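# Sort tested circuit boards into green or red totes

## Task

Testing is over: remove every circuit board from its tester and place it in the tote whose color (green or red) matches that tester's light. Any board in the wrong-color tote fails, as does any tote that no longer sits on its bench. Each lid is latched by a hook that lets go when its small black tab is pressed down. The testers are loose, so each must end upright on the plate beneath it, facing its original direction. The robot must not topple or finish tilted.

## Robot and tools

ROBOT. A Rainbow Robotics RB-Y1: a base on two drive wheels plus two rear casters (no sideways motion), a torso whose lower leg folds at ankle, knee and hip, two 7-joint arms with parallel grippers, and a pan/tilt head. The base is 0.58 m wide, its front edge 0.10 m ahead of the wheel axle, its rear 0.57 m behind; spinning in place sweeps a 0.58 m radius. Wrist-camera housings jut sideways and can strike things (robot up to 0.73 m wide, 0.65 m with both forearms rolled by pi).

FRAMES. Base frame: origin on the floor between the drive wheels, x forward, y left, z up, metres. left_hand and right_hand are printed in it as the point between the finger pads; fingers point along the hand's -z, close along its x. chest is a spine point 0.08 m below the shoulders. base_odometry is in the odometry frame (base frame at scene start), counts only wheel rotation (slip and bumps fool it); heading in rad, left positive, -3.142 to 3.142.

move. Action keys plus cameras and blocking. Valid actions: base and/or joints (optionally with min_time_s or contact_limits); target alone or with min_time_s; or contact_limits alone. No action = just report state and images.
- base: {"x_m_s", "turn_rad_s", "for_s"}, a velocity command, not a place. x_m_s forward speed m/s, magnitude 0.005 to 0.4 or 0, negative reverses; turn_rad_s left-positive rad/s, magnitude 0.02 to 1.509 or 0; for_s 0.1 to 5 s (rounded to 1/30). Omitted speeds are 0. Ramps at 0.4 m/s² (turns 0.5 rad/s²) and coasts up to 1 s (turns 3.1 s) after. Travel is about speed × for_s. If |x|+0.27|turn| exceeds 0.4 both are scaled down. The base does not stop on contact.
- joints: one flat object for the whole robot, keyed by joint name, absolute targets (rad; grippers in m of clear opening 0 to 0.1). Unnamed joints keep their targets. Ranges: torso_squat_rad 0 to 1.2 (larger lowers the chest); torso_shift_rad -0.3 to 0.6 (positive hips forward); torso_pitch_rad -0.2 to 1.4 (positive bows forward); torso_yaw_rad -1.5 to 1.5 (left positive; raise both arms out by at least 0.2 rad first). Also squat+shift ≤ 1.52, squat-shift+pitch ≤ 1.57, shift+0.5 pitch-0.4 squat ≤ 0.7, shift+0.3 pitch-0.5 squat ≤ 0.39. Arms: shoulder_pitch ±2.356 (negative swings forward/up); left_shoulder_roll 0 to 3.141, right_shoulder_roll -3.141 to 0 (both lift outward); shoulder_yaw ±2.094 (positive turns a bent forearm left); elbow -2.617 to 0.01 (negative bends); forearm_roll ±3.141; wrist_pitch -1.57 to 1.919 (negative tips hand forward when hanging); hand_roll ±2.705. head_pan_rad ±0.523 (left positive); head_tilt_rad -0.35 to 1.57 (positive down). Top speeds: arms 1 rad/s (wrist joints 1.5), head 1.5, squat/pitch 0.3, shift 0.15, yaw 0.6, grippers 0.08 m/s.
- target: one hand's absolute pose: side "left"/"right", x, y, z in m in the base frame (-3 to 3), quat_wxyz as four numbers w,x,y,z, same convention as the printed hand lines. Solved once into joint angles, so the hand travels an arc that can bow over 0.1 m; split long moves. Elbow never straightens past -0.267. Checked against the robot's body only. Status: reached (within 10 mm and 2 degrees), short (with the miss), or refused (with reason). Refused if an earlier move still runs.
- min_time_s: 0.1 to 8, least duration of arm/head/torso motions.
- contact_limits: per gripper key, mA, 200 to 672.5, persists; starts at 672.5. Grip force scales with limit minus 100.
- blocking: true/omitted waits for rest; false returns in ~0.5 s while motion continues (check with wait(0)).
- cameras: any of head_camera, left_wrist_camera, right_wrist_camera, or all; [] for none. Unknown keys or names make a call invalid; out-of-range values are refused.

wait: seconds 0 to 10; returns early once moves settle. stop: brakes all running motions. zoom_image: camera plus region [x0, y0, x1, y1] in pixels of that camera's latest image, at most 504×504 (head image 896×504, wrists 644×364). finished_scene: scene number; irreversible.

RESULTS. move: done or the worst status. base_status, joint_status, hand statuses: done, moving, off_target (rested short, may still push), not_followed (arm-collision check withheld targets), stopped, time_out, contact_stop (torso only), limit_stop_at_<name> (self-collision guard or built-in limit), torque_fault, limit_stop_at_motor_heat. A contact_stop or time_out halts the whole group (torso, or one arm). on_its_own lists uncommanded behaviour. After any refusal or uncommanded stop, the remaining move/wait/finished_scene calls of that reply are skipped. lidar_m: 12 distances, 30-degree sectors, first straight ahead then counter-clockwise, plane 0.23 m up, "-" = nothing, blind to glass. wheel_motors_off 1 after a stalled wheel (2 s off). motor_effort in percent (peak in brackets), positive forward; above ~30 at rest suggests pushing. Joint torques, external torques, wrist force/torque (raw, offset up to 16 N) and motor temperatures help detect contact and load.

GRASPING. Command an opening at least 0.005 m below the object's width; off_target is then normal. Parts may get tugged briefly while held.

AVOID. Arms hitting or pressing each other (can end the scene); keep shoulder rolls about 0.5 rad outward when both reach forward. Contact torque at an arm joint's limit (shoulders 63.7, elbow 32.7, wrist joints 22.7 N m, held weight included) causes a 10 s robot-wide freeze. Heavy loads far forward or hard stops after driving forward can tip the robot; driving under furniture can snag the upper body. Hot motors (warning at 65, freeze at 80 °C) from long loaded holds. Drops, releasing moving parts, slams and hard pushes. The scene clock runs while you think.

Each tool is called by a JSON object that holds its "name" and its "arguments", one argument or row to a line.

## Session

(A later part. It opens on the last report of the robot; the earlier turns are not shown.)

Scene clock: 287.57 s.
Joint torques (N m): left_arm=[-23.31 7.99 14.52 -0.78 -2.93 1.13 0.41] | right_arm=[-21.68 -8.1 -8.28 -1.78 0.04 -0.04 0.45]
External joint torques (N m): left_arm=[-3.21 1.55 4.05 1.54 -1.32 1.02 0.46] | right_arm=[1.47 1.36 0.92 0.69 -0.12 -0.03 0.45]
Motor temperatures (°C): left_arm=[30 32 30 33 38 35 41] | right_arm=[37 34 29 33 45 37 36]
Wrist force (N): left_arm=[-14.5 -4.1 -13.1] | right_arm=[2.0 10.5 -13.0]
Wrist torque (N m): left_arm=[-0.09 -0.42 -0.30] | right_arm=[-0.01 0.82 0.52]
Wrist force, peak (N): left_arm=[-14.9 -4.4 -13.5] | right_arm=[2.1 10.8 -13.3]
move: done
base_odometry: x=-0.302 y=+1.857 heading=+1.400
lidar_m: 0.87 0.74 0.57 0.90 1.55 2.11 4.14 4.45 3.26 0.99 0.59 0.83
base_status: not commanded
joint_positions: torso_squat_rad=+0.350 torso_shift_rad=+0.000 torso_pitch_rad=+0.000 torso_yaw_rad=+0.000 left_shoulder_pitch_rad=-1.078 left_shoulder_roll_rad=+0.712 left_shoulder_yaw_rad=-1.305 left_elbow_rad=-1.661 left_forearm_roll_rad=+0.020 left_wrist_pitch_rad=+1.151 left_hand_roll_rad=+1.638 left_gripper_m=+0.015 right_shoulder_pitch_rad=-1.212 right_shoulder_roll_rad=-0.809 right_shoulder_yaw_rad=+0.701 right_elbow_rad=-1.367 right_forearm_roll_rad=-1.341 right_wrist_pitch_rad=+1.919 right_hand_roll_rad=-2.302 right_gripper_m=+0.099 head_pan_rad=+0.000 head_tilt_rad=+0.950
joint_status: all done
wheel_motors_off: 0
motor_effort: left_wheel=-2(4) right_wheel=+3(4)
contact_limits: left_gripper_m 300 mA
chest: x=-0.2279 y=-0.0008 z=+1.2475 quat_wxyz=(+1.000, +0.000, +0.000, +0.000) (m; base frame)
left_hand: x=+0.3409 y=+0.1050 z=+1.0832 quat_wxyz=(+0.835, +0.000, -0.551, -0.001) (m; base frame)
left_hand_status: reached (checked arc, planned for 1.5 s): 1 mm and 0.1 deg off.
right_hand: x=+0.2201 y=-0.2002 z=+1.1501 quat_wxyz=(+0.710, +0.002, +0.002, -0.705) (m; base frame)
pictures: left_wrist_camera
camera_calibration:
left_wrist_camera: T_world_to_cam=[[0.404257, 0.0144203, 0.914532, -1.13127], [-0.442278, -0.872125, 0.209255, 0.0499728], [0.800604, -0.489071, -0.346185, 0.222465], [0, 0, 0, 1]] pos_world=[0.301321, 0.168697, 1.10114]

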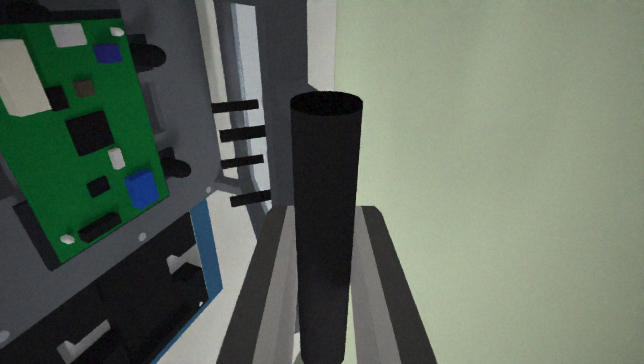

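{"name": "move", "arguments": {
  "target": {"side":"left","x":0.407,"y":0.105,"z":1.117,"quat_wxyz":[0.777,0,-0.629,0]},
  "cameras": ["left_wrist_camera"],
  "min_time_s": 1.5
}}

{"name": "move", "arguments": {
  "target": {"side":"left","x":0.465,"y":0.105,"z":1.118,"quat_wxyz":[0.719,0,-0.695,0]},
  "cameras": ["left_wrist_camera","head_camera"],
  "min_time_s": 1.5
}}

Scene clock: 293.80 s.
Joint torques (N m): left_arm=[-15.91 7.34 6.48 0.99 0.31 0.48 0.48] | right_arm=[-21.67 -8.02 -8.29 -2.12 -0.01 -0.14 0.33]
External joint torques (N m): left_arm=[6.34 0.38 -3.41 2.66 1.86 0.15 0.53] | right_arm=[1.49 1.44 0.91 0.35 -0.16 -0.13 0.33]
Motor temperatures (°C): left_arm=[30 32 30 33 38 35 41] | right_arm=[37 34 29 33 45 37 36]
Wrist force (N): left_arm=[-0.9 -2.2 1.1] | right_arm=[2.0 10.4 -12.9]
Wrist torque (N m): left_arm=[0.04 -0.83 -0.44] | right_arm=[0.00 0.80 0.51]
Wrist force, peak (N): left_arm=[13.7 -15.9 18.0] | right_arm=[2.1 10.9 -13.1]
move: done
base_odometry: x=-0.302 y=+1.857 heading=+1.400
lidar_m: 0.88 0.74 0.56 0.90 1.55 2.12 4.14 4.45 3.27 0.99 0.58 0.83
base_status: not commanded
joint_positions: torso_squat_rad=+0.350 torso_shift_rad=+0.000 torso_pitch_rad=-0.001 torso_yaw_rad=+0.000 left_shoulder_pitch_rad=-1.133 left_shoulder_roll_rad=+0.608 left_shoulder_yaw_rad=-1.307 left_elbow_rad=-1.349 left_forearm_roll_rad=-0.181 left_wrist_pitch_rad=+0.974 left_hand_roll_rad=+1.747 left_gripper_m=+0.015 right_shoulder_pitch_rad=-1.212 right_shoulder_roll_rad=-0.809 right_shoulder_yaw_rad=+0.701 right_elbow_rad=-1.367 right_forearm_roll_rad=-1.341 right_wrist_pitch_rad=+1.919 right_hand_roll_rad=-2.302 right_gripper_m=+0.099 head_pan_rad=+0.000 head_tilt_rad=+0.950
joint_status: all done
wheel_motors_off: 0
motor_effort: left_wheel=-1(4) right_wheel=+4(6)
contact_limits: left_gripper_m 300 mA
chest: x=-0.2284 y=-0.0008 z=+1.2475 quat_wxyz=(+1.000, +0.001, +0.000, +0.000) (m; base frame)
left_hand: x=+0.4063 y=+0.1044 z=+1.1189 quat_wxyz=(+0.776, -0.001, -0.630, +0.000) (m; base frame)
left_hand_status: reached (checked arc, planned for 1.5 s): 2 mm and 0.2 deg off.
right_hand: x=+0.2197 y=-0.2003 z=+1.1505 quat_wxyz=(+0.710, +0.002, +0.002, -0.705) (m; base frame)
pictures: left_wrist_camera
camera_calibration:
left_wrist_camera: T_world_to_cam=[[0.21802, 0.0156266, 0.975819, -1.18337], [-0.474954, -0.87178, 0.120076, 0.183929], [0.852576, -0.489648, -0.182644, -0.0218574], [0, 0, 0, 1]] pos_world=[0.363991, 0.168135, 1.12868]

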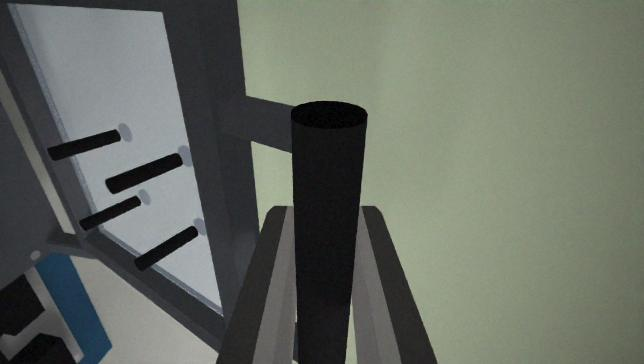

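Scene clock: 295.83 s.
Joint torques (N m): left_arm=[-2.34 -0.25 -1.28 -0.71 3.61 -4.02 0.32] | right_arm=[-21.7 -8.37 -8.21 -2 -0.06 -0.14 0.43]
External joint torques (N m): left_arm=[21.95 -7.38 -7.72 -0.41 4.75 -5.02 0.37] | right_arm=[1.46 1.08 0.98 0.47 -0.22 -0.13 0.43]
Motor temperatures (°C): left_arm=[30 32 30 33 39 35 41] | right_arm=[37 34 29 33 45 37 36]
Wrist force (N): left_arm=[27.3 2.5 2.5] | right_arm=[2.4 10.4 -13.2]
Wrist torque (N m): left_arm=[0.18 -1.23 -0.36] | right_arm=[-0.01 0.86 0.51]
Wrist force, peak (N): left_arm=[34.5 -17.5 8.2] | right_arm=[2.4 10.7 -13.1]
move: done
base_odometry: x=-0.302 y=+1.857 heading=+1.400
lidar_m: 0.88 0.73 0.57 0.90 1.55 2.12 4.14 4.45 3.27 0.99 0.59 0.84
base_status: not commanded
joint_positions: torso_squat_rad=+0.350 torso_shift_rad=-0.001 torso_pitch_rad=-0.002 torso_yaw_rad=+0.000 left_shoulder_pitch_rad=-1.187 left_shoulder_roll_rad=+0.363 left_shoulder_yaw_rad=-1.370 left_elbow_rad=-0.763 left_forearm_roll_rad=-0.523 left_wrist_pitch_rad=+0.736 left_hand_roll_rad=+2.106 left_gripper_m=+0.017 right_shoulder_pitch_rad=-1.212 right_shoulder_roll_rad=-0.809 right_shoulder_yaw_rad=+0.701 right_elbow_rad=-1.367 right_forearm_roll_rad=-1.341 right_wrist_pitch_rad=+1.919 right_hand_roll_rad=-2.302 right_gripper_m=+0.099 head_pan_rad=+0.000 head_tilt_rad=+0.950
joint_status: all done
wheel_motors_off: 0
motor_effort: left_wheel=-1(3) right_wheel=+6(7)
contact_limits: left_gripper_m 300 mA
chest: x=-0.2290 y=-0.0008 z=+1.2474 quat_wxyz=(+1.000, +0.001, -0.001, +0.000) (m; base frame)
left_hand: x=+0.4652 y=+0.1054 z=+1.1233 quat_wxyz=(+0.718, +0.001, -0.697, +0.000) (m; base frame)
left_hand_status: reached (checked arc, planned for 1.5 s): 5 mm and 0.3 deg off.
right_hand: x=+0.2192 y=-0.2002 z=+1.1509 quat_wxyz=(+0.710, +0.002, +0.001, -0.704) (m; base frame)
pictures: head_camera, left_wrist_camera
camera_calibration:
head_camera: T_world_to_cam=[[0.0310607, -0.998756, 0.0389987, -0.0526348], [-0.78798, -0.0484725, -0.61379, 0.783929], [0.614917, -0.0116654, -0.788505, 1.20788], [0, 0, 0, 1]] pos_world=[-0.123394, -0.000479833, 1.43564]
left_wrist_camera: T_world_to_cam=[[0.0420374, 0.0146872, 0.999008, -1.14468], [-0.487028, -0.87275, 0.0333247, 0.315382], [0.872374, -0.487946, -0.0295351, -0.252148], [0, 0, 0, 1]] pos_world=[0.421687, 0.169027, 1.12558]

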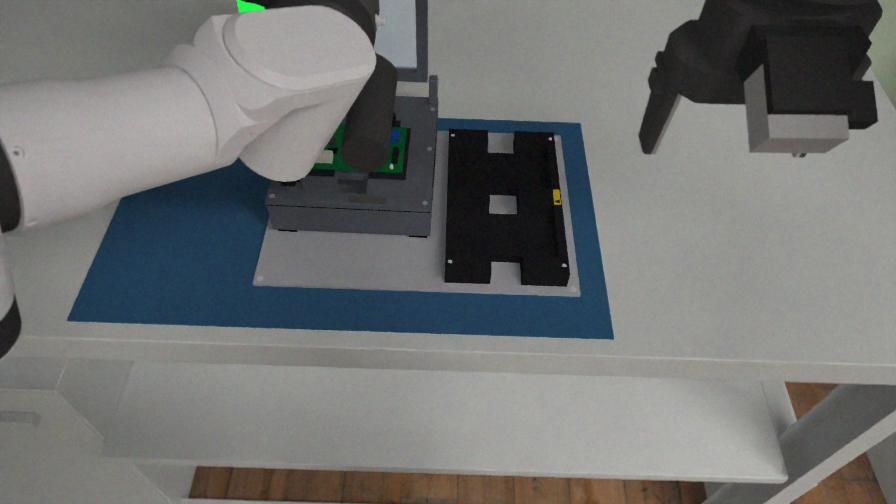

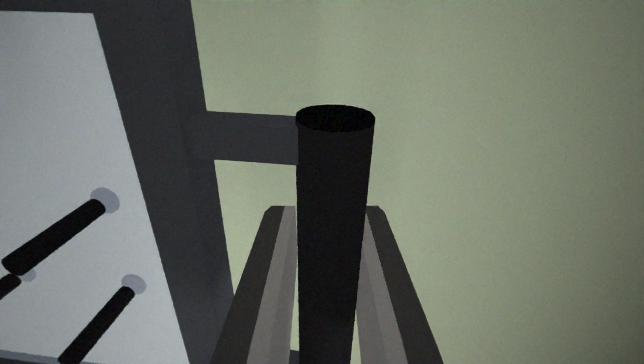

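{"name": "move", "arguments": {
  "joints": {"left_gripper_m": 0.03},
  "cameras": ["left_wrist_camera","head_camera"]
}}

{"name": "zoom_image", "arguments": {
  "camera": "head_camera",
  "region": [230, 0, 600, 290]
}}

Scene clock: 310.67 s.
Joint torques (N m): left_arm=[-10.26 1.57 1.39 -0.8 1.94 -2.21 0.31] | right_arm=[-21.72 -8.43 -8.38 -1.98 0 -0.19 0.29]
External joint torques (N m): left_arm=[14.01 -5.54 -5.04 -0.49 3.08 -3.21 0.36] | right_arm=[1.44 1.02 0.82 0.49 -0.15 -0.18 0.29]
Motor temperatures (°C): left_arm=[30 32 30 33 39 36 41] | right_arm=[37 34 29 33 45 37 36]
Wrist force (N): left_arm=[14.3 2.0 -1.3] | right_arm=[1.9 10.4 -12.9]
Wrist torque (N m): left_arm=[0.10 -1.17 -0.44] | right_arm=[0.01 0.82 0.53]
Wrist force, peak (N): left_arm=[27.6 2.7 2.4] | right_arm=[2.2 10.7 -13.2]
move: done
base_odometry: x=-0.302 y=+1.857 heading=+1.400
lidar_m: 0.88 0.74 0.57 0.91 1.55 2.12 4.15 4.45 3.27 0.99 0.60 0.84
base_status: not commanded
joint_positions: torso_squat_rad=+0.350 torso_shift_rad=+0.000 torso_pitch_rad=-0.001 torso_yaw_rad=+0.000 left_shoulder_pitch_rad=-1.185 left_shoulder_roll_rad=+0.363 left_shoulder_yaw_rad=-1.370 left_elbow_rad=-0.763 left_forearm_roll_rad=-0.522 left_wrist_pitch_rad=+0.735 left_hand_roll_rad=+2.106 left_gripper_m=+0.030 right_shoulder_pitch_rad=-1.212 right_shoulder_roll_rad=-0.809 right_shoulder_yaw_rad=+0.701 right_elbow_rad=-1.367 right_forearm_roll_rad=-1.341 right_wrist_pitch_rad=+1.919 right_hand_roll_rad=-2.302 right_gripper_m=+0.099 head_pan_rad=+0.000 head_tilt_rad=+0.950
joint_status: all done
wheel_motors_off: 0
motor_effort: left_wheel=-2(2) right_wheel=+4(6)
contact_limits: left_gripper_m 300 mA
chest: x=-0.2287 y=-0.0008 z=+1.2475 quat_wxyz=(+1.000, +0.001, -0.001, +0.000) (m; base frame)
left_hand: x=+0.4650 y=+0.1055 z=+1.1213 quat_wxyz=(+0.719, +0.001, -0.695, +0.000) (m; base frame)
right_hand: x=+0.2195 y=-0.2002 z=+1.1507 quat_wxyz=(+0.710, +0.002, +0.002, -0.704) (m; base frame)
pictures: head_camera, left_wrist_camera
camera_calibration:
head_camera: T_world_to_cam=[[0.0310877, -0.998756, 0.0389925, -0.0526289], [-0.788394, -0.048482, -0.613257, 0.783483], [0.614384, -0.0116767, -0.788921, 1.20806], [0, 0, 0, 1]] pos_world=[-0.122882, -0.000472457, 1.43559]
left_wrist_camera: T_world_to_cam=[[0.0452821, 0.0145151, 0.998869, -1.14394], [-0.487035, -0.87269, 0.0347605, 0.313882], [0.872208, -0.488058, -0.0324479, -0.24869], [0, 0, 0, 1]] pos_world=[0.421581, 0.169151, 1.12366]

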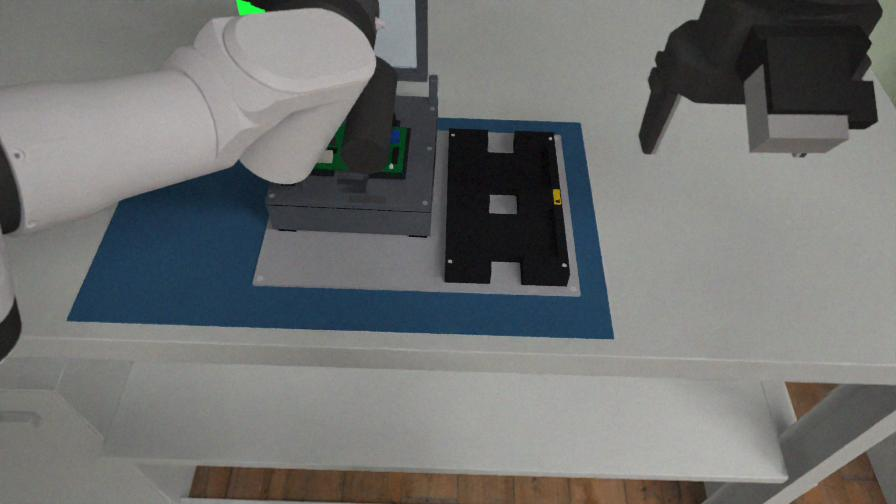

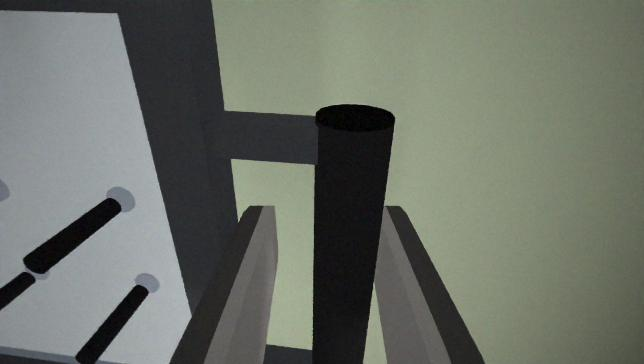

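Scaled by 1.362 from the camera's 896x504 image, which has a finer 1280x720 frame.

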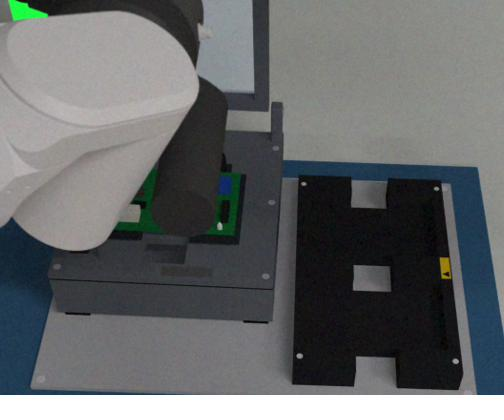

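{"name": "move", "arguments": {
  "joints": {"left_gripper_m": 0.06},
  "cameras": ["left_wrist_camera"]
}}

{"name": "move", "arguments": {
  "target": {"side":"left","x":0.43,"y":0.105,"z":1.126,"quat_wxyz":[0.719,0,-0.695,0]},
  "cameras": ["left_wrist_camera","head_camera"],
  "min_time_s": 1.5
}}

Scene clock: 317.57 s.
Joint torques (N m): left_arm=[-2.9 0.41 0.82 -0.75 3.54 -3.85 0.3] | right_arm=[-21.69 -8.35 -8.15 -1.96 -0.11 -0.16 0.37]
External joint torques (N m): left_arm=[21.39 -6.71 -5.61 -0.45 4.68 -4.85 0.35] | right_arm=[1.47 1.1 1.05 0.51 -0.27 -0.14 0.37]
Motor temperatures (°C): left_arm=[30 32 30 33 39 36 41] | right_arm=[37 34 29 33 45 37 36]
Wrist force (N): left_arm=[27.0 3.0 1.9] | right_arm=[2.2 10.4 -13.1]
Wrist torque (N m): left_arm=[0.16 -1.38 -0.60] | right_arm=[0.00 0.82 0.53]
Wrist force, peak (N): left_arm=[27.1 3.2 1.8] | right_arm=[2.2 10.7 -13.3]
move: off_target
base_odometry: x=-0.302 y=+1.857 heading=+1.400
lidar_m: 0.88 0.74 0.56 0.90 1.55 2.12 4.14 4.45 3.27 0.99 0.60 0.83
base_status: not commanded
joint_positions: torso_squat_rad=+0.350 torso_shift_rad=-0.001 torso_pitch_rad=-0.002 torso_yaw_rad=+0.000 left_shoulder_pitch_rad=-1.187 left_shoulder_roll_rad=+0.363 left_shoulder_yaw_rad=-1.370 left_elbow_rad=-0.763 left_forearm_roll_rad=-0.523 left_wrist_pitch_rad=+0.736 left_hand_roll_rad=+2.106 left_gripper_m=+0.037 right_shoulder_pitch_rad=-1.212 right_shoulder_roll_rad=-0.809 right_shoulder_yaw_rad=+0.701 right_elbow_rad=-1.367 right_forearm_roll_rad=-1.341 right_wrist_pitch_rad=+1.919 right_hand_roll_rad=-2.302 right_gripper_m=+0.099 head_pan_rad=+0.000 head_tilt_rad=+0.950
joint_status: left_gripper_m off_target (ended at +0.037, target +0.060)
wheel_motors_off: 0
motor_effort: left_wheel=-1(2) right_wheel=+5(6)
contact_limits: left_gripper_m 300 mA
chest: x=-0.2289 y=-0.0008 z=+1.2474 quat_wxyz=(+1.000, +0.001, -0.001, +0.000) (m; base frame)
left_hand: x=+0.4652 y=+0.1054 z=+1.1229 quat_wxyz=(+0.718, +0.001, -0.696, +0.000) (m; base frame)
right_hand: x=+0.2194 y=-0.2002 z=+1.1508 quat_wxyz=(+0.710, +0.002, +0.002, -0.704) (m; base frame)
pictures: left_wrist_camera
camera_calibration:
left_wrist_camera: T_world_to_cam=[[0.0426508, 0.014182, 0.998989, -1.14443], [-0.487203, -0.872658, 0.0331891, 0.31562], [0.872247, -0.488126, -0.0303101, -0.25129], [0, 0, 0, 1]] pos_world=[0.421769, 0.168998, 1.12518]

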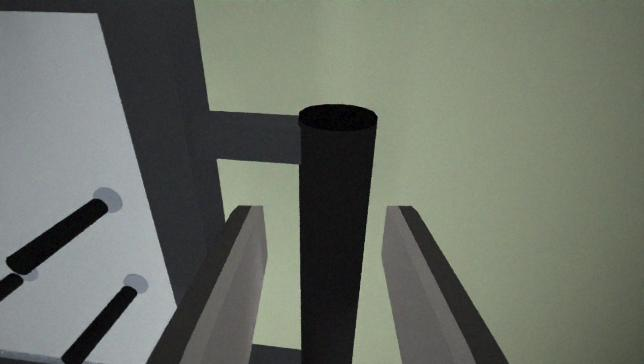

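Scene clock: 319.40 s.
Joint torques (N m): left_arm=[-19.77 7.49 8.98 -1.48 -0.68 0.8 -0.23] | right_arm=[-21.53 -8.54 -8.26 -2.03 -0.1 0 0.35]
External joint torques (N m): left_arm=[3.21 0.65 0.32 -0.22 0.75 0.02 -0.17] | right_arm=[1.62 0.91 0.94 0.45 -0.26 0.01 0.35]
Motor temperatures (°C): left_arm=[30 32 30 33 39 36 41] | right_arm=[37 34 29 33 45 37 36]
Wrist force (N): left_arm=[-4.7 -0.7 -3.1] | right_arm=[2.3 10.9 -13.1]
Wrist torque (N m): left_arm=[0.01 -0.77 -0.23] | right_arm=[-0.06 0.87 0.52]
Wrist force, peak (N): left_arm=[27.2 -11.3 -3.2] | right_arm=[2.3 10.9 -13.1]
move: done
base_odometry: x=-0.302 y=+1.857 heading=+1.400
lidar_m: 0.88 0.74 0.57 0.91 1.55 2.13 4.14 4.45 3.26 1.00 0.59 0.84
base_status: not commanded
joint_positions: torso_squat_rad=+0.350 torso_shift_rad=+0.000 torso_pitch_rad=+0.000 torso_yaw_rad=+0.000 left_shoulder_pitch_rad=-1.127 left_shoulder_roll_rad=+0.504 left_shoulder_yaw_rad=-1.350 left_elbow_rad=-1.116 left_forearm_roll_rad=-0.468 left_wrist_pitch_rad=+0.915 left_hand_roll_rad=+1.981 left_gripper_m=+0.060 right_shoulder_pitch_rad=-1.212 right_shoulder_roll_rad=-0.809 right_shoulder_yaw_rad=+0.701 right_elbow_rad=-1.367 right_forearm_roll_rad=-1.341 right_wrist_pitch_rad=+1.919 right_hand_roll_rad=-2.302 right_gripper_m=+0.099 head_pan_rad=+0.000 head_tilt_rad=+0.950
joint_status: all done
wheel_motors_off: 0
on_its_own: left_gripper_m moved +0.023 to your old target +0.060
motor_effort: left_wheel=-2(3) right_wheel=+5(6)
contact_limits: left_gripper_m 300 mA
chest: x=-0.2282 y=-0.0007 z=+1.2475 quat_wxyz=(+1.000, +0.000, +0.000, +0.000) (m; base frame)
left_hand: x=+0.4307 y=+0.1047 z=+1.1255 quat_wxyz=(+0.719, +0.000, -0.695, +0.000) (m; base frame)
left_hand_status: reached (checked arc, planned for 1.5 s): 1 mm and 0.0 deg off.
right_hand: x=+0.2199 y=-0.2001 z=+1.1503 quat_wxyz=(+0.710, +0.002, +0.002, -0.704) (m; base frame)
pictures: head_camera, left_wrist_camera
camera_calibration:
head_camera: T_world_to_cam=[[0.0311207, -0.998752, 0.0390583, -0.0526704], [-0.788938, -0.0485381, -0.612552, 0.782882], [0.613684, -0.0117515, -0.789465, 1.20829], [0, 0, 0, 1]] pos_world=[-0.122226, -0.000405748, 1.43552]
left_wrist_camera: T_world_to_cam=[[0.0456331, 0.0154467, 0.998839, -1.14679], [-0.487967, -0.872128, 0.0357805, 0.295479], [0.871668, -0.489033, -0.0322604, -0.218878], [0, 0, 0, 1]] pos_world=[0.387304, 0.168371, 1.12782]

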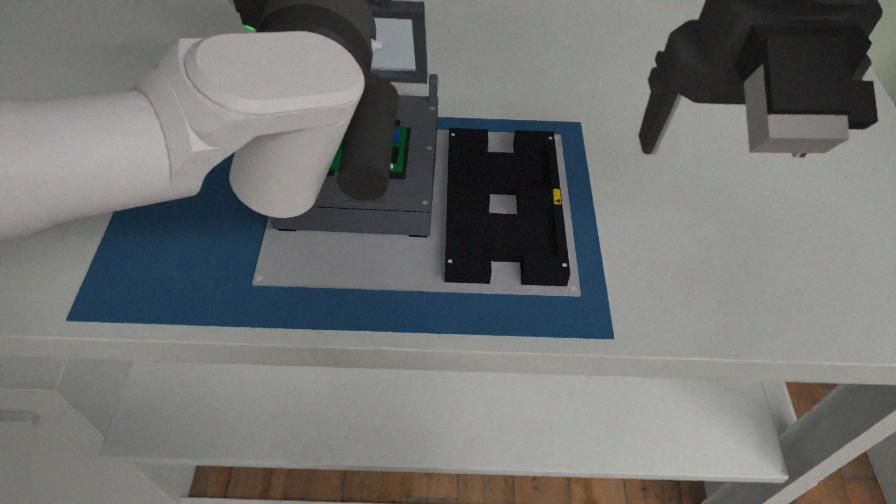

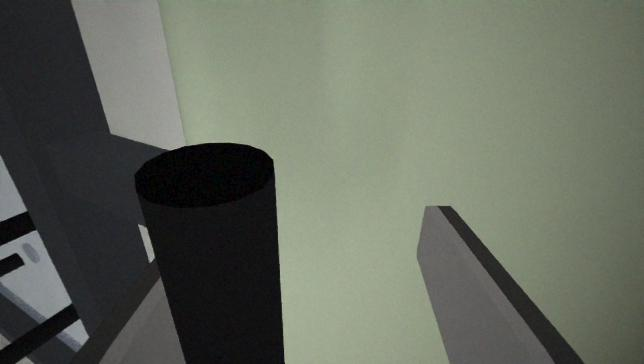

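{"name": "move", "arguments": {
  "target": {"side":"left","x":0.425,"y":0.105,"z":1.115,"quat_wxyz":[0.719,0,-0.695,0]},
  "cameras": []
}}

{"name": "move", "arguments": {
  "joints": {"left_gripper_m": 0.0},
  "cameras": ["left_wrist_camera"]
}}

{"name": "move", "arguments": {
  "target": {"side":"left","x":0.50,"y":0.105,"z":1.125,"quat_wxyz":[0.719,0,-0.695,0]},
  "cameras": ["left_wrist_camera"],
  "min_time_s": 2
}}

Scene clock: 341.03 s.
Joint torques (N m): left_arm=[-11.87 3.65 4.1 -0.14 2.03 -1.29 0.23] | right_arm=[-21.67 -8.65 -8.54 -1.97 -0.02 -0.09 0.43]
External joint torques (N m): left_arm=[10.91 -3.04 -4.52 1.21 3.46 -2.11 0.28] | right_arm=[1.49 0.8 0.66 0.5 -0.17 -0.08 0.43]
Motor temperatures (°C): left_arm=[30 32 30 33 38 35 41] | right_arm=[37 34 29 33 45 37 36]
Wrist force (N): left_arm=[12.1 3.0 9.5] | right_arm=[2.2 10.5 -13.0]
Wrist torque (N m): left_arm=[-0.41 -0.60 -0.63] | right_arm=[-0.02 0.82 0.52]
Wrist force, peak (N): left_arm=[19.2 6.7 8.9] | right_arm=[2.2 10.9 -13.3]
move: done
base_odometry: x=-0.302 y=+1.857 heading=+1.400
lidar_m: 0.88 0.74 0.56 0.90 1.55 2.11 4.14 4.45 3.26 0.99 0.59 0.83
base_status: not commanded
joint_positions: torso_squat_rad=+0.350 torso_shift_rad=+0.000 torso_pitch_rad=-0.001 torso_yaw_rad=+0.000 left_shoulder_pitch_rad=-1.109 left_shoulder_roll_rad=+0.500 left_shoulder_yaw_rad=-1.358 left_elbow_rad=-1.121 left_forearm_roll_rad=-0.492 left_wrist_pitch_rad=+0.929 left_hand_roll_rad=+1.999 left_gripper_m=+0.060 right_shoulder_pitch_rad=-1.212 right_shoulder_roll_rad=-0.809 right_shoulder_yaw_rad=+0.701 right_elbow_rad=-1.367 right_forearm_roll_rad=-1.341 right_wrist_pitch_rad=+1.919 right_hand_roll_rad=-2.302 right_gripper_m=+0.099 head_pan_rad=+0.000 head_tilt_rad=+0.950
joint_status: all done
wheel_motors_off: 0
motor_effort: left_wheel=-1(3) right_wheel=+4(5)
contact_limits: left_gripper_m 300 mA
chest: x=-0.2287 y=-0.0007 z=+1.2475 quat_wxyz=(+1.000, +0.000, -0.001, +0.000) (m; base frame)
left_hand: x=+0.4255 y=+0.1048 z=+1.1177 quat_wxyz=(+0.718, +0.000, -0.696, +0.000) (m; base frame)
left_hand_status: reached (checked arc, planned for 0.2 s): 3 mm and 0.2 deg off.
right_hand: x=+0.2195 y=-0.2001 z=+1.1507 quat_wxyz=(+0.710, +0.002, +0.002, -0.704) (m; base frame)
pictures: none
No camera images: "cameras" was empty.

Scene clock: 342.23 s.
Joint torques (N m): left_arm=[-27.2 6.45 10.97 -1.23 -2.61 1.68 0.3] | right_arm=[-21.5 -8.43 -8.44 -1.96 -0.1 -0.02 0.43]
External joint torques (N m): left_arm=[-4.48 -0.21 2.38 0.14 -1.18 0.86 0.35] | right_arm=[1.66 1.03 0.76 0.52 -0.25 -0.01 0.43]
Motor temperatures (°C): left_arm=[30 32 30 33 38 35 41] | right_arm=[37 34 29 33 45 37 36]
Wrist force (N): left_arm=[-20.6 0.6 -8.0] | right_arm=[2.5 10.3 -12.9]
Wrist torque (N m): left_arm=[-0.09 -1.00 -0.57] | right_arm=[0.01 0.88 0.54]
Wrist force, peak (N): left_arm=[-21.6 -0.9 -8.6] | right_arm=[2.0 10.3 -13.4]
move: off_target
base_odometry: x=-0.302 y=+1.857 heading=+1.400
lidar_m: 0.88 0.75 0.57 0.91 1.55 2.11 4.14 4.46 3.27 0.99 0.59 0.83
base_status: not commanded
joint_positions: torso_squat_rad=+0.350 torso_shift_rad=+0.000 torso_pitch_rad=+0.000 torso_yaw_rad=+0.000 left_shoulder_pitch_rad=-1.105 left_shoulder_roll_rad=+0.499 left_shoulder_yaw_rad=-1.359 left_elbow_rad=-1.121 left_forearm_roll_rad=-0.491 left_wrist_pitch_rad=+0.928 left_hand_roll_rad=+1.999 left_gripper_m=+0.015 right_shoulder_pitch_rad=-1.212 right_shoulder_roll_rad=-0.809 right_shoulder_yaw_rad=+0.701 right_elbow_rad=-1.367 right_forearm_roll_rad=-1.341 right_wrist_pitch_rad=+1.919 right_hand_roll_rad=-2.302 right_gripper_m=+0.099 head_pan_rad=+0.000 head_tilt_rad=+0.950
joint_status: left_gripper_m off_target (ended at +0.015, target +0.000)
wheel_motors_off: 0
motor_effort: left_wheel=-1(2) right_wheel=+4(5)
contact_limits: left_gripper_m 300 mA
chest: x=-0.2278 y=-0.0007 z=+1.2475 quat_wxyz=(+1.000, +0.000, +0.000, +0.000) (m; base frame)
left_hand: x=+0.4253 y=+0.1051 z=+1.1135 quat_wxyz=(+0.720, +0.000, -0.694, +0.000) (m; base frame)
right_hand: x=+0.2203 y=-0.2001 z=+1.1500 quat_wxyz=(+0.710, +0.002, +0.002, -0.704) (m; base frame)
pictures: left_wrist_camera
camera_calibration:
left_wrist_camera: T_world_to_cam=[[0.0492971, 0.0151968, 0.998669, -1.13593], [-0.487422, -0.872368, 0.0373354, 0.291693], [0.871774, -0.488614, -0.035598, -0.210769], [0, 0, 0, 1]] pos_world=[0.381919, 0.168742, 1.11603]

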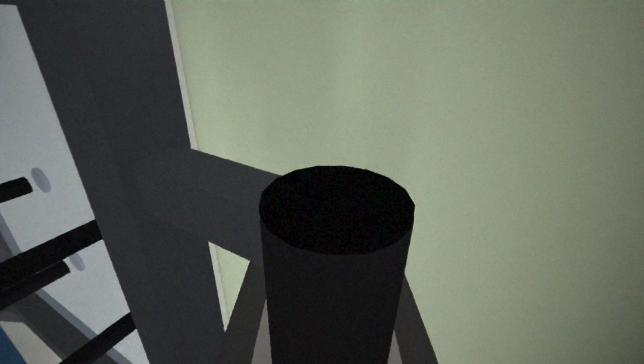

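Scene clock: 344.57 s.
Joint torques (N m): left_arm=[-14.36 10.83 0.36 5.31 0.46 0.6 0.1] | right_arm=[-21.79 -8.71 -8.35 -2 -0.02 -0.06 0.31]
External joint torques (N m): left_arm=[10.99 3.05 -2.12 3.83 1.01 -0.66 0.15] | right_arm=[1.37 0.74 0.85 0.47 -0.18 -0.05 0.31]
Motor temperatures (°C): left_arm=[30 32 30 33 38 35 41] | right_arm=[37 34 29 33 45 37 36]
Wrist force (N): left_arm=[2.7 -9.6 -1.5] | right_arm=[2.4 10.5 -13.1]
Wrist torque (N m): left_arm=[0.94 -0.43 -0.05] | right_arm=[-0.01 0.86 0.53]
Wrist force, peak (N): left_arm=[36.5 -18.5 10.9] | right_arm=[2.3 10.5 -13.2]
move: short
base_odometry: x=-0.302 y=+1.857 heading=+1.400
lidar_m: 0.88 0.75 0.56 0.91 1.55 2.11 4.14 4.46 3.26 0.99 0.58 0.83
base_status: not commanded
joint_positions: torso_squat_rad=+0.350 torso_shift_rad=+0.000 torso_pitch_rad=-0.001 torso_yaw_rad=+0.000 left_shoulder_pitch_rad=-1.301 left_shoulder_roll_rad=+0.185 left_shoulder_yaw_rad=-1.428 left_elbow_rad=-0.268 left_forearm_roll_rad=-0.549 left_wrist_pitch_rad=+0.355 left_hand_roll_rad=+2.276 left_gripper_m=+0.015 right_shoulder_pitch_rad=-1.212 right_shoulder_roll_rad=-0.809 right_shoulder_yaw_rad=+0.701 right_elbow_rad=-1.367 right_forearm_roll_rad=-1.341 right_wrist_pitch_rad=+1.919 right_hand_roll_rad=-2.302 right_gripper_m=+0.099 head_pan_rad=+0.000 head_tilt_rad=+0.950
joint_status: all done
wheel_motors_off: 0
motor_effort: left_wheel=-1(2) right_wheel=+4(6)
contact_limits: left_gripper_m 300 mA
chest: x=-0.2285 y=-0.0010 z=+1.2475 quat_wxyz=(+1.000, +0.001, +0.000, +0.000) (m; base frame)
left_hand: x=+0.4970 y=+0.1035 z=+1.1283 quat_wxyz=(+0.748, -0.022, -0.663, -0.021) (m; base frame)
left_hand_status: short (checked arc, as near as the solve gets, planned for 2.0 s): 5 mm and 6.1 deg off. The place is met; only the turn is off.
right_hand: x=+0.2196 y=-0.2005 z=+1.1505 quat_wxyz=(+0.710, +0.002, +0.002, -0.705) (m; base frame)
pictures: left_wrist_camera
camera_calibration:
left_wrist_camera: T_world_to_cam=[[0.133708, 0.0121014, 0.990947, -1.18712], [-0.534819, -0.840936, 0.0824322, 0.294112], [0.834321, -0.540999, -0.105968, -0.170095], [0, 0, 0, 1]] pos_world=[0.457937, 0.169674, 1.1341]

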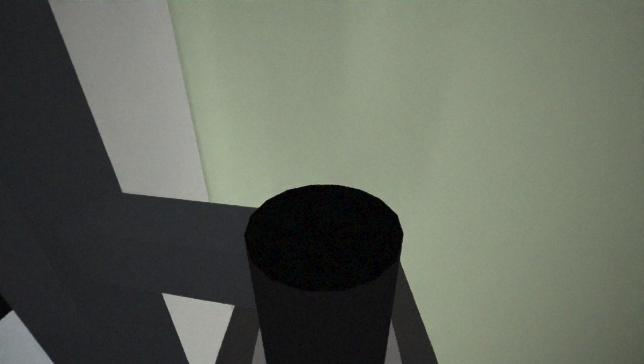

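{"name": "move", "arguments": {
  "base": {"x_m_s": 0.06, "for_s": 1.0},
  "cameras": ["left_wrist_camera","head_camera"]
}}

Scene clock: 348.57 s.
Joint torques (N m): left_arm=[-19.2 12.59 0.92 5.28 -0.45 2.32 -0.02] | right_arm=[-21.97 -8.3 -8.24 -2 0 -0.21 0.37]
External joint torques (N m): left_arm=[6.14 4.83 -1.57 3.82 0.09 1.07 0.04] | right_arm=[1.19 1.15 0.96 0.48 -0.15 -0.19 0.37]
Motor temperatures (°C): left_arm=[30 32 30 33 38 35 41] | right_arm=[37 34 29 33 45 37 36]
Wrist force (N): left_arm=[0.7 -9.9 9.4] | right_arm=[2.3 10.4 -12.6]
Wrist torque (N m): left_arm=[1.47 1.90 0.08] | right_arm=[0.01 0.83 0.52]
Wrist force, peak (N): left_arm=[6.0 -11.5 9.5] | right_arm=[2.1 11.2 -13.1]
move: done
base_odometry: x=-0.292 y=+1.916 heading=+1.400
lidar_m: 0.82 0.74 0.54 0.67 1.55 2.12 4.20 4.45 3.26 0.62 0.59 0.84
base_status: done (sent for 1 of 1 s)
joint_positions: torso_squat_rad=+0.350 torso_shift_rad=+0.000 torso_pitch_rad=-0.001 torso_yaw_rad=+0.000 left_shoulder_pitch_rad=-1.300 left_shoulder_roll_rad=+0.184 left_shoulder_yaw_rad=-1.428 left_elbow_rad=-0.268 left_forearm_roll_rad=-0.548 left_wrist_pitch_rad=+0.354 left_hand_roll_rad=+2.276 left_gripper_m=+0.021 right_shoulder_pitch_rad=-1.212 right_shoulder_roll_rad=-0.809 right_shoulder_yaw_rad=+0.701 right_elbow_rad=-1.367 right_forearm_roll_rad=-1.341 right_wrist_pitch_rad=+1.919 right_hand_roll_rad=-2.302 right_gripper_m=+0.099 head_pan_rad=+0.000 head_tilt_rad=+0.950
joint_status: not commanded
wheel_motors_off: 0
motor_effort: left_wheel=-1(17) right_wheel=+5(26)
contact_limits: left_gripper_m 300 mA
chest: x=-0.2285 y=-0.0009 z=+1.2475 quat_wxyz=(+1.000, +0.001, +0.000, +0.000) (m; base frame)
left_hand: x=+0.4967 y=+0.1035 z=+1.1272 quat_wxyz=(+0.749, -0.022, -0.662, -0.021) (m; base frame)
right_hand: x=+0.2196 y=-0.2004 z=+1.1504 quat_wxyz=(+0.710, +0.002, +0.002, -0.705) (m; base frame)
pictures: head_camera, left_wrist_camera
camera_calibration:
head_camera: T_world_to_cam=[[0.0308734, -0.998769, 0.0388195, -0.0526064], [-0.788679, -0.0482015, -0.612912, 0.783138], [0.614029, -0.0116935, -0.789197, 1.20821], [0, 0, 0, 1]] pos_world=[-0.122607, -0.00066505, 1.43555]
left_wrist_camera: T_world_to_cam=[[0.135368, 0.0124273, 0.990717, -1.18665], [-0.534907, -0.840761, 0.0836343, 0.292678], [0.833996, -0.541264, -0.107165, -0.168441], [0, 0, 0, 1]] pos_world=[0.45767, 0.169648, 1.1331]

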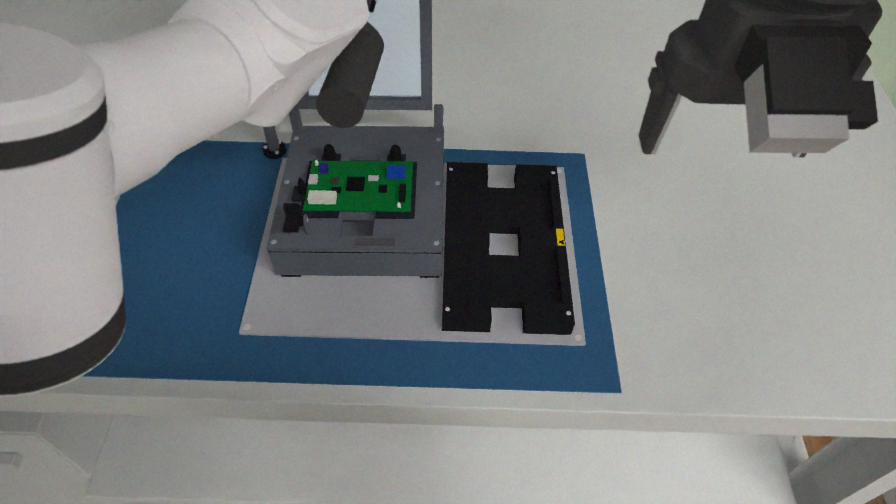

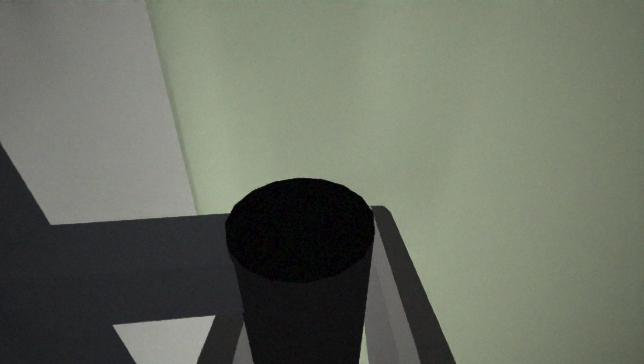

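{"name": "move", "arguments": {
  "joints": {"left_gripper_m": 0.06},
  "cameras": ["left_wrist_camera"]
}}

{"name": "move", "arguments": {
  "target": {"side":"left","x":0.455,"y":0.105,"z":1.117,"quat_wxyz":[0.719,0,-0.695,0]},
  "cameras": ["left_wrist_camera","head_camera"],
  "min_time_s": 1
}}

Scene clock: 355.37 s.
Joint torques (N m): left_arm=[-2.06 2.41 1.17 0.22 1.4 -2.96 -0.09] | right_arm=[-21.68 -8.63 -8.41 -1.96 -0.1 -0.08 0.29]
External joint torques (N m): left_arm=[23.31 -5.43 -1.3 -1.27 1.94 -4.22 -0.03] | right_arm=[1.48 0.82 0.79 0.51 -0.25 -0.06 0.29]
Motor temperatures (°C): left_arm=[30 32 30 33 38 35 41] | right_arm=[37 34 29 33 45 37 36]
Wrist force (N): left_arm=[26.8 -0.7 -5.3] | right_arm=[2.4 10.7 -13.2]
Wrist torque (N m): left_arm=[-0.04 0.13 -0.34] | right_arm=[-0.04 0.87 0.52]
Wrist force, peak (N): left_arm=[26.8 -0.7 -5.3] | right_arm=[2.4 10.7 -13.2]
move: off_target
base_odometry: x=-0.292 y=+1.916 heading=+1.400
lidar_m: 0.82 0.74 0.54 0.67 1.55 2.11 4.20 4.46 3.27 0.61 0.59 0.83
base_status: not commanded
joint_positions: torso_squat_rad=+0.350 torso_shift_rad=+0.000 torso_pitch_rad=-0.001 torso_yaw_rad=+0.000 left_shoulder_pitch_rad=-1.304 left_shoulder_roll_rad=+0.187 left_shoulder_yaw_rad=-1.428 left_elbow_rad=-0.267 left_forearm_roll_rad=-0.549 left_wrist_pitch_rad=+0.356 left_hand_roll_rad=+2.276 left_gripper_m=+0.051 right_shoulder_pitch_rad=-1.212 right_shoulder_roll_rad=-0.809 right_shoulder_yaw_rad=+0.701 right_elbow_rad=-1.367 right_forearm_roll_rad=-1.341 right_wrist_pitch_rad=+1.919 right_hand_roll_rad=-2.302 right_gripper_m=+0.099 head_pan_rad=+0.000 head_tilt_rad=+0.950
joint_status: left_gripper_m off_target (ended at +0.051, target +0.060)
wheel_motors_off: 0
motor_effort: left_wheel=+0(2) right_wheel=+3(6)
contact_limits: left_gripper_m 300 mA
chest: x=-0.2286 y=-0.0008 z=+1.2475 quat_wxyz=(+1.000, +0.001, -0.001, +0.000) (m; base frame)
left_hand: x=+0.4978 y=+0.1053 z=+1.1313 quat_wxyz=(+0.747, -0.021, -0.665, -0.021) (m; base frame)
right_hand: x=+0.2195 y=-0.2002 z=+1.1507 quat_wxyz=(+0.710, +0.002, +0.002, -0.705) (m; base frame)
pictures: left_wrist_camera
camera_calibration:
left_wrist_camera: T_world_to_cam=[[0.128893, 0.0114109, 0.991593, -1.18846], [-0.53286, -0.842511, 0.0789598, 0.298912], [0.836329, -0.538558, -0.102514, -0.174629], [0, 0, 0, 1]] pos_world=[0.45851, 0.171351, 1.13697]

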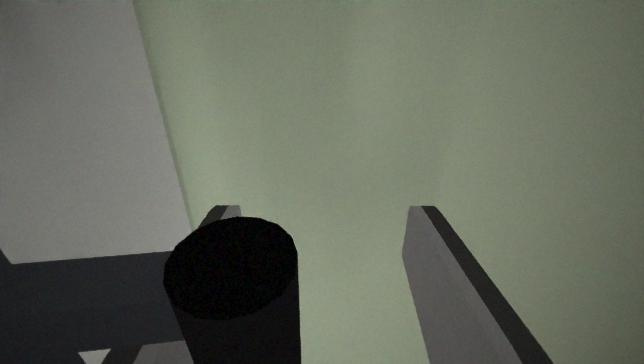

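Scene clock: 357.00 s.
Joint torques (N m): left_arm=[5.24 4.5 -1.45 1.37 5.26 -2.35 0.08] | right_arm=[-21.4 -8.5 -8.59 -2.24 -0.02 -0.13 0.39]
External joint torques (N m): left_arm=[29.26 -2.69 -8.53 1.3 6.48 -3.38 0.14] | right_arm=[1.76 0.94 0.6 0.23 -0.18 -0.11 0.39]
Motor temperatures (°C): left_arm=[30 32 30 33 38 35 41] | right_arm=[37 34 29 33 45 37 36]
Wrist force (N): left_arm=[31.4 -7.7 -9.1] | right_arm=[2.1 10.2 -12.5]
Wrist torque (N m): left_arm=[-0.15 -1.02 -0.36] | right_arm=[0.04 0.83 0.52]
Wrist force, peak (N): left_arm=[37.8 10.2 -11.8] | right_arm=[2.3 10.6 -13.4]
move: done
base_odometry: x=-0.292 y=+1.916 heading=+1.400
lidar_m: 0.82 0.74 0.55 0.67 1.55 2.11 4.21 4.46 3.26 0.61 0.59 0.83
base_status: not commanded
joint_positions: torso_squat_rad=+0.350 torso_shift_rad=-0.001 torso_pitch_rad=-0.002 torso_yaw_rad=+0.000 left_shoulder_pitch_rad=-1.194 left_shoulder_roll_rad=+0.404 left_shoulder_yaw_rad=-1.430 left_elbow_rad=-0.860 left_forearm_roll_rad=-0.482 left_wrist_pitch_rad=+0.803 left_hand_roll_rad=+2.118 left_gripper_m=+0.042 right_shoulder_pitch_rad=-1.212 right_shoulder_roll_rad=-0.809 right_shoulder_yaw_rad=+0.701 right_elbow_rad=-1.367 right_forearm_roll_rad=-1.341 right_wrist_pitch_rad=+1.919 right_hand_roll_rad=-2.302 right_gripper_m=+0.099 head_pan_rad=+0.000 head_tilt_rad=+0.950
joint_status: all done
wheel_motors_off: 0
motor_effort: left_wheel=-6(7) right_wheel=+1(6)
contact_limits: left_gripper_m 300 mA
chest: x=-0.2288 y=-0.0010 z=+1.2475 quat_wxyz=(+1.000, +0.001, -0.001, +0.000) (m; base frame)
left_hand: x=+0.4561 y=+0.1034 z=+1.1228 quat_wxyz=(+0.715, -0.001, -0.699, +0.000) (m; base frame)
left_hand_status: reached (checked arc, planned for 1.0 s): 6 mm and 0.6 deg off.
right_hand: x=+0.2194 y=-0.2004 z=+1.1508 quat_wxyz=(+0.710, +0.002, +0.002, -0.705) (m; base frame)
pictures: head_camera, left_wrist_camera
camera_calibration:
head_camera: T_world_to_cam=[[0.0308597, -0.998772, 0.0387622, -0.0525645], [-0.788155, -0.0481655, -0.613589, 0.78379], [0.614702, -0.0116155, -0.788674, 1.20793], [0, 0, 0, 1]] pos_world=[-0.123149, -0.0007176, 1.43563]
left_wrist_camera: T_world_to_cam=[[0.0363209, 0.0162065, 0.999209, -1.14147], [-0.489746, -0.87128, 0.0319337, 0.311875], [0.871108, -0.490518, -0.0237086, -0.250907], [0, 0, 0, 1]] pos_world=[0.412766, 0.167155, 1.12466]

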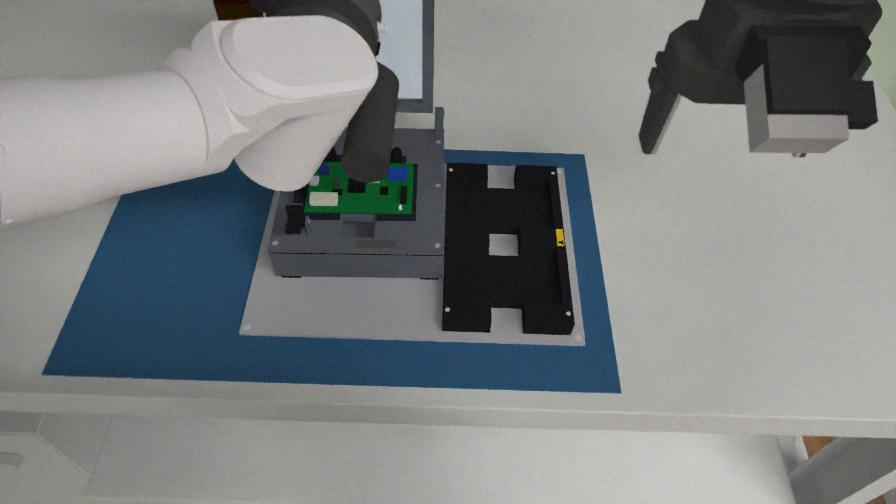

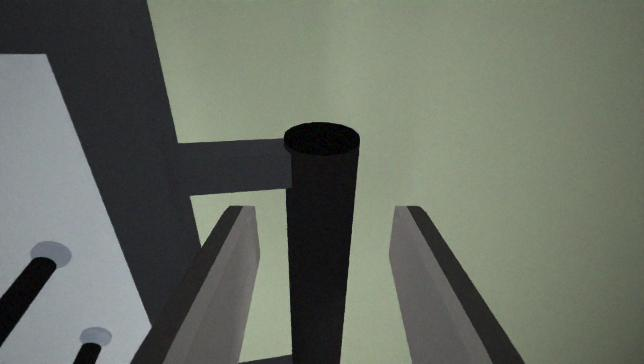

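{"name": "move", "arguments": {
  "joints": {"left_gripper_m": 0.036},
  "cameras": []
}}

{"name": "move", "arguments": {
  "target": {"side":"left","x":0.42,"y":0.105,"z":1.13,"quat_wxyz":[0.719,0,-0.695,0]},
  "cameras": ["left_wrist_camera","head_camera"],
  "min_time_s": 1.5
}}

Scene clock: 366.43 s.
Joint torques (N m): left_arm=[-1.7 4.66 -0.9 1.26 3.77 -1.4 0.11] | right_arm=[-21.33 -8.94 -8.77 -2.13 -0.05 0 0.29]
External joint torques (N m): left_arm=[22.3 -2.51 -7.97 1.2 4.99 -2.42 0.17] | right_arm=[1.84 0.5 0.43 0.34 -0.2 0.01 0.29]
Motor temperatures (°C): left_arm=[30 32 30 33 39 35 41] | right_arm=[37 34 29 33 45 37 36]
Wrist force (N): left_arm=[20.6 -6.3 -7.1] | right_arm=[2.0 10.6 -12.9]
Wrist torque (N m): left_arm=[-0.17 -0.94 -0.33] | right_arm=[-0.02 0.83 0.51]
Wrist force, peak (N): left_arm=[31.4 -8.3 -9.5] | right_arm=[2.4 10.8 -13.1]
move: done
base_odometry: x=-0.292 y=+1.916 heading=+1.400
lidar_m: 0.81 0.74 0.54 0.68 1.55 2.12 4.20 4.46 3.27 0.62 0.59 0.83
base_status: not commanded
joint_positions: torso_squat_rad=+0.350 torso_shift_rad=+0.000 torso_pitch_rad=-0.001 torso_yaw_rad=+0.000 left_shoulder_pitch_rad=-1.193 left_shoulder_roll_rad=+0.404 left_shoulder_yaw_rad=-1.430 left_elbow_rad=-0.860 left_forearm_roll_rad=-0.482 left_wrist_pitch_rad=+0.803 left_hand_roll_rad=+2.118 left_gripper_m=+0.036 right_shoulder_pitch_rad=-1.212 right_shoulder_roll_rad=-0.809 right_shoulder_yaw_rad=+0.701 right_elbow_rad=-1.367 right_forearm_roll_rad=-1.341 right_wrist_pitch_rad=+1.919 right_hand_roll_rad=-2.302 right_gripper_m=+0.099 head_pan_rad=+0.000 head_tilt_rad=+0.950
joint_status: all done
wheel_motors_off: 0
motor_effort: left_wheel=-4(5) right_wheel=+2(3)
contact_limits: left_gripper_m 300 mA
chest: x=-0.2287 y=-0.0010 z=+1.2475 quat_wxyz=(+1.000, +0.001, -0.001, +0.000) (m; base frame)
left_hand: x=+0.4559 y=+0.1038 z=+1.1214 quat_wxyz=(+0.716, -0.001, -0.698, +0.000) (m; base frame)
right_hand: x=+0.2194 y=-0.2004 z=+1.1507 quat_wxyz=(+0.710, +0.002, +0.002, -0.705) (m; base frame)
pictures: none
No camera images: "cameras" was empty.

Scene clock: 368.27 s.
Joint torques (N m): left_arm=[-20.46 7.86 10.25 -1.35 -0.99 1.01 -0.19] | right_arm=[-21.32 -8.5 -8.58 -2.15 -0.06 -0.13 0.35]
External joint torques (N m): left_arm=[2.24 0.87 1.16 -0.46 0.49 0.21 -0.14] | right_arm=[1.84 0.95 0.62 0.32 -0.21 -0.11 0.35]
Motor temperatures (°C): left_arm=[30 32 30 33 39 35 41] | right_arm=[37 34 29 33 45 37 36]
Wrist force (N): left_arm=[-7.2 0.8 -4.3] | right_arm=[2.2 10.4 -12.9]
Wrist torque (N m): left_arm=[-0.11 -0.70 -0.22] | right_arm=[0.01 0.84 0.53]
Wrist force, peak (N): left_arm=[23.0 -8.6 -6.2] | right_arm=[2.2 10.7 -13.1]
move: done
base_odometry: x=-0.292 y=+1.916 heading=+1.400
lidar_m: 0.82 0.74 0.55 0.67 1.55 2.12 4.20 4.45 3.26 0.62 0.60 0.84
base_status: not commanded
joint_positions: torso_squat_rad=+0.350 torso_shift_rad=+0.000 torso_pitch_rad=+0.000 torso_yaw_rad=+0.000 left_shoulder_pitch_rad=-1.152 left_shoulder_roll_rad=+0.547 left_shoulder_yaw_rad=-1.406 left_elbow_rad=-1.206 left_forearm_roll_rad=-0.423 left_wrist_pitch_rad=+0.976 left_hand_roll_rad=+1.992 left_gripper_m=+0.036 right_shoulder_pitch_rad=-1.212 right_shoulder_roll_rad=-0.809 right_shoulder_yaw_rad=+0.701 right_elbow_rad=-1.367 right_forearm_roll_rad=-1.341 right_wrist_pitch_rad=+1.919 right_hand_roll_rad=-2.302 right_gripper_m=+0.099 head_pan_rad=+0.000 head_tilt_rad=+0.950
joint_status: all done
wheel_motors_off: 0
motor_effort: left_wheel=-4(6) right_wheel=+3(4)
contact_limits: left_gripper_m 300 mA
chest: x=-0.2282 y=-0.0008 z=+1.2475 quat_wxyz=(+1.000, +0.001, +0.000, +0.000) (m; base frame)
left_hand: x=+0.4205 y=+0.1050 z=+1.1293 quat_wxyz=(+0.719, +0.000, -0.695, +0.000) (m; base frame)
left_hand_status: reached (checked arc, planned for 1.5 s): 1 mm and 0.0 deg off.
right_hand: x=+0.2199 y=-0.2002 z=+1.1503 quat_wxyz=(+0.710, +0.002, +0.002, -0.704) (m; base frame)
pictures: head_camera, left_wrist_camera
camera_calibration:
head_camera: T_world_to_cam=[[0.0310601, -0.998756, 0.0390031, -0.0526654], [-0.788952, -0.0484563, -0.612542, 0.782862], [0.61367, -0.011746, -0.789475, 1.2083], [0, 0, 0, 1]] pos_world=[-0.122224, -0.00047257, 1.43552]
left_wrist_camera: T_world_to_cam=[[0.0466497, 0.0155053, 0.998791, -1.15055], [-0.487692, -0.87226, 0.0363193, 0.289941], [0.871769, -0.488796, -0.0331289, -0.208813], [0, 0, 0, 1]] pos_world=[0.377112, 0.168676, 1.13171]

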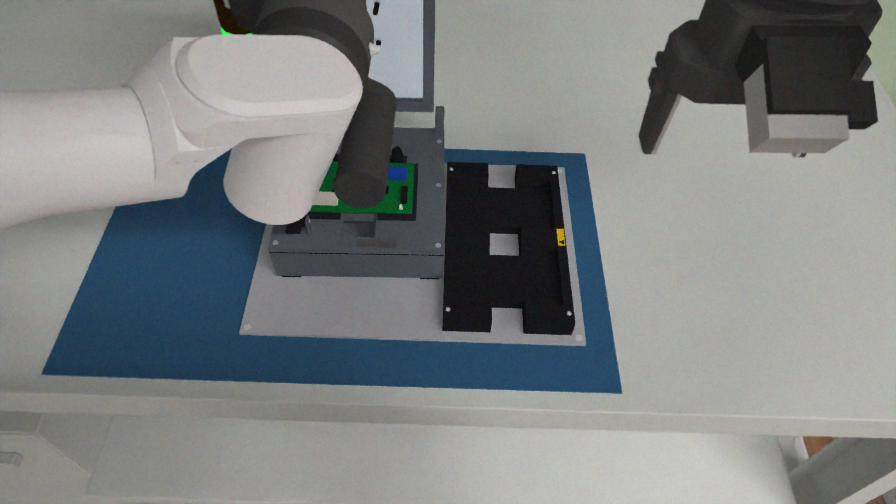

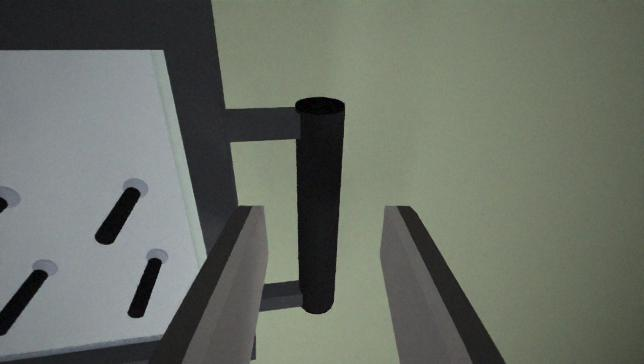

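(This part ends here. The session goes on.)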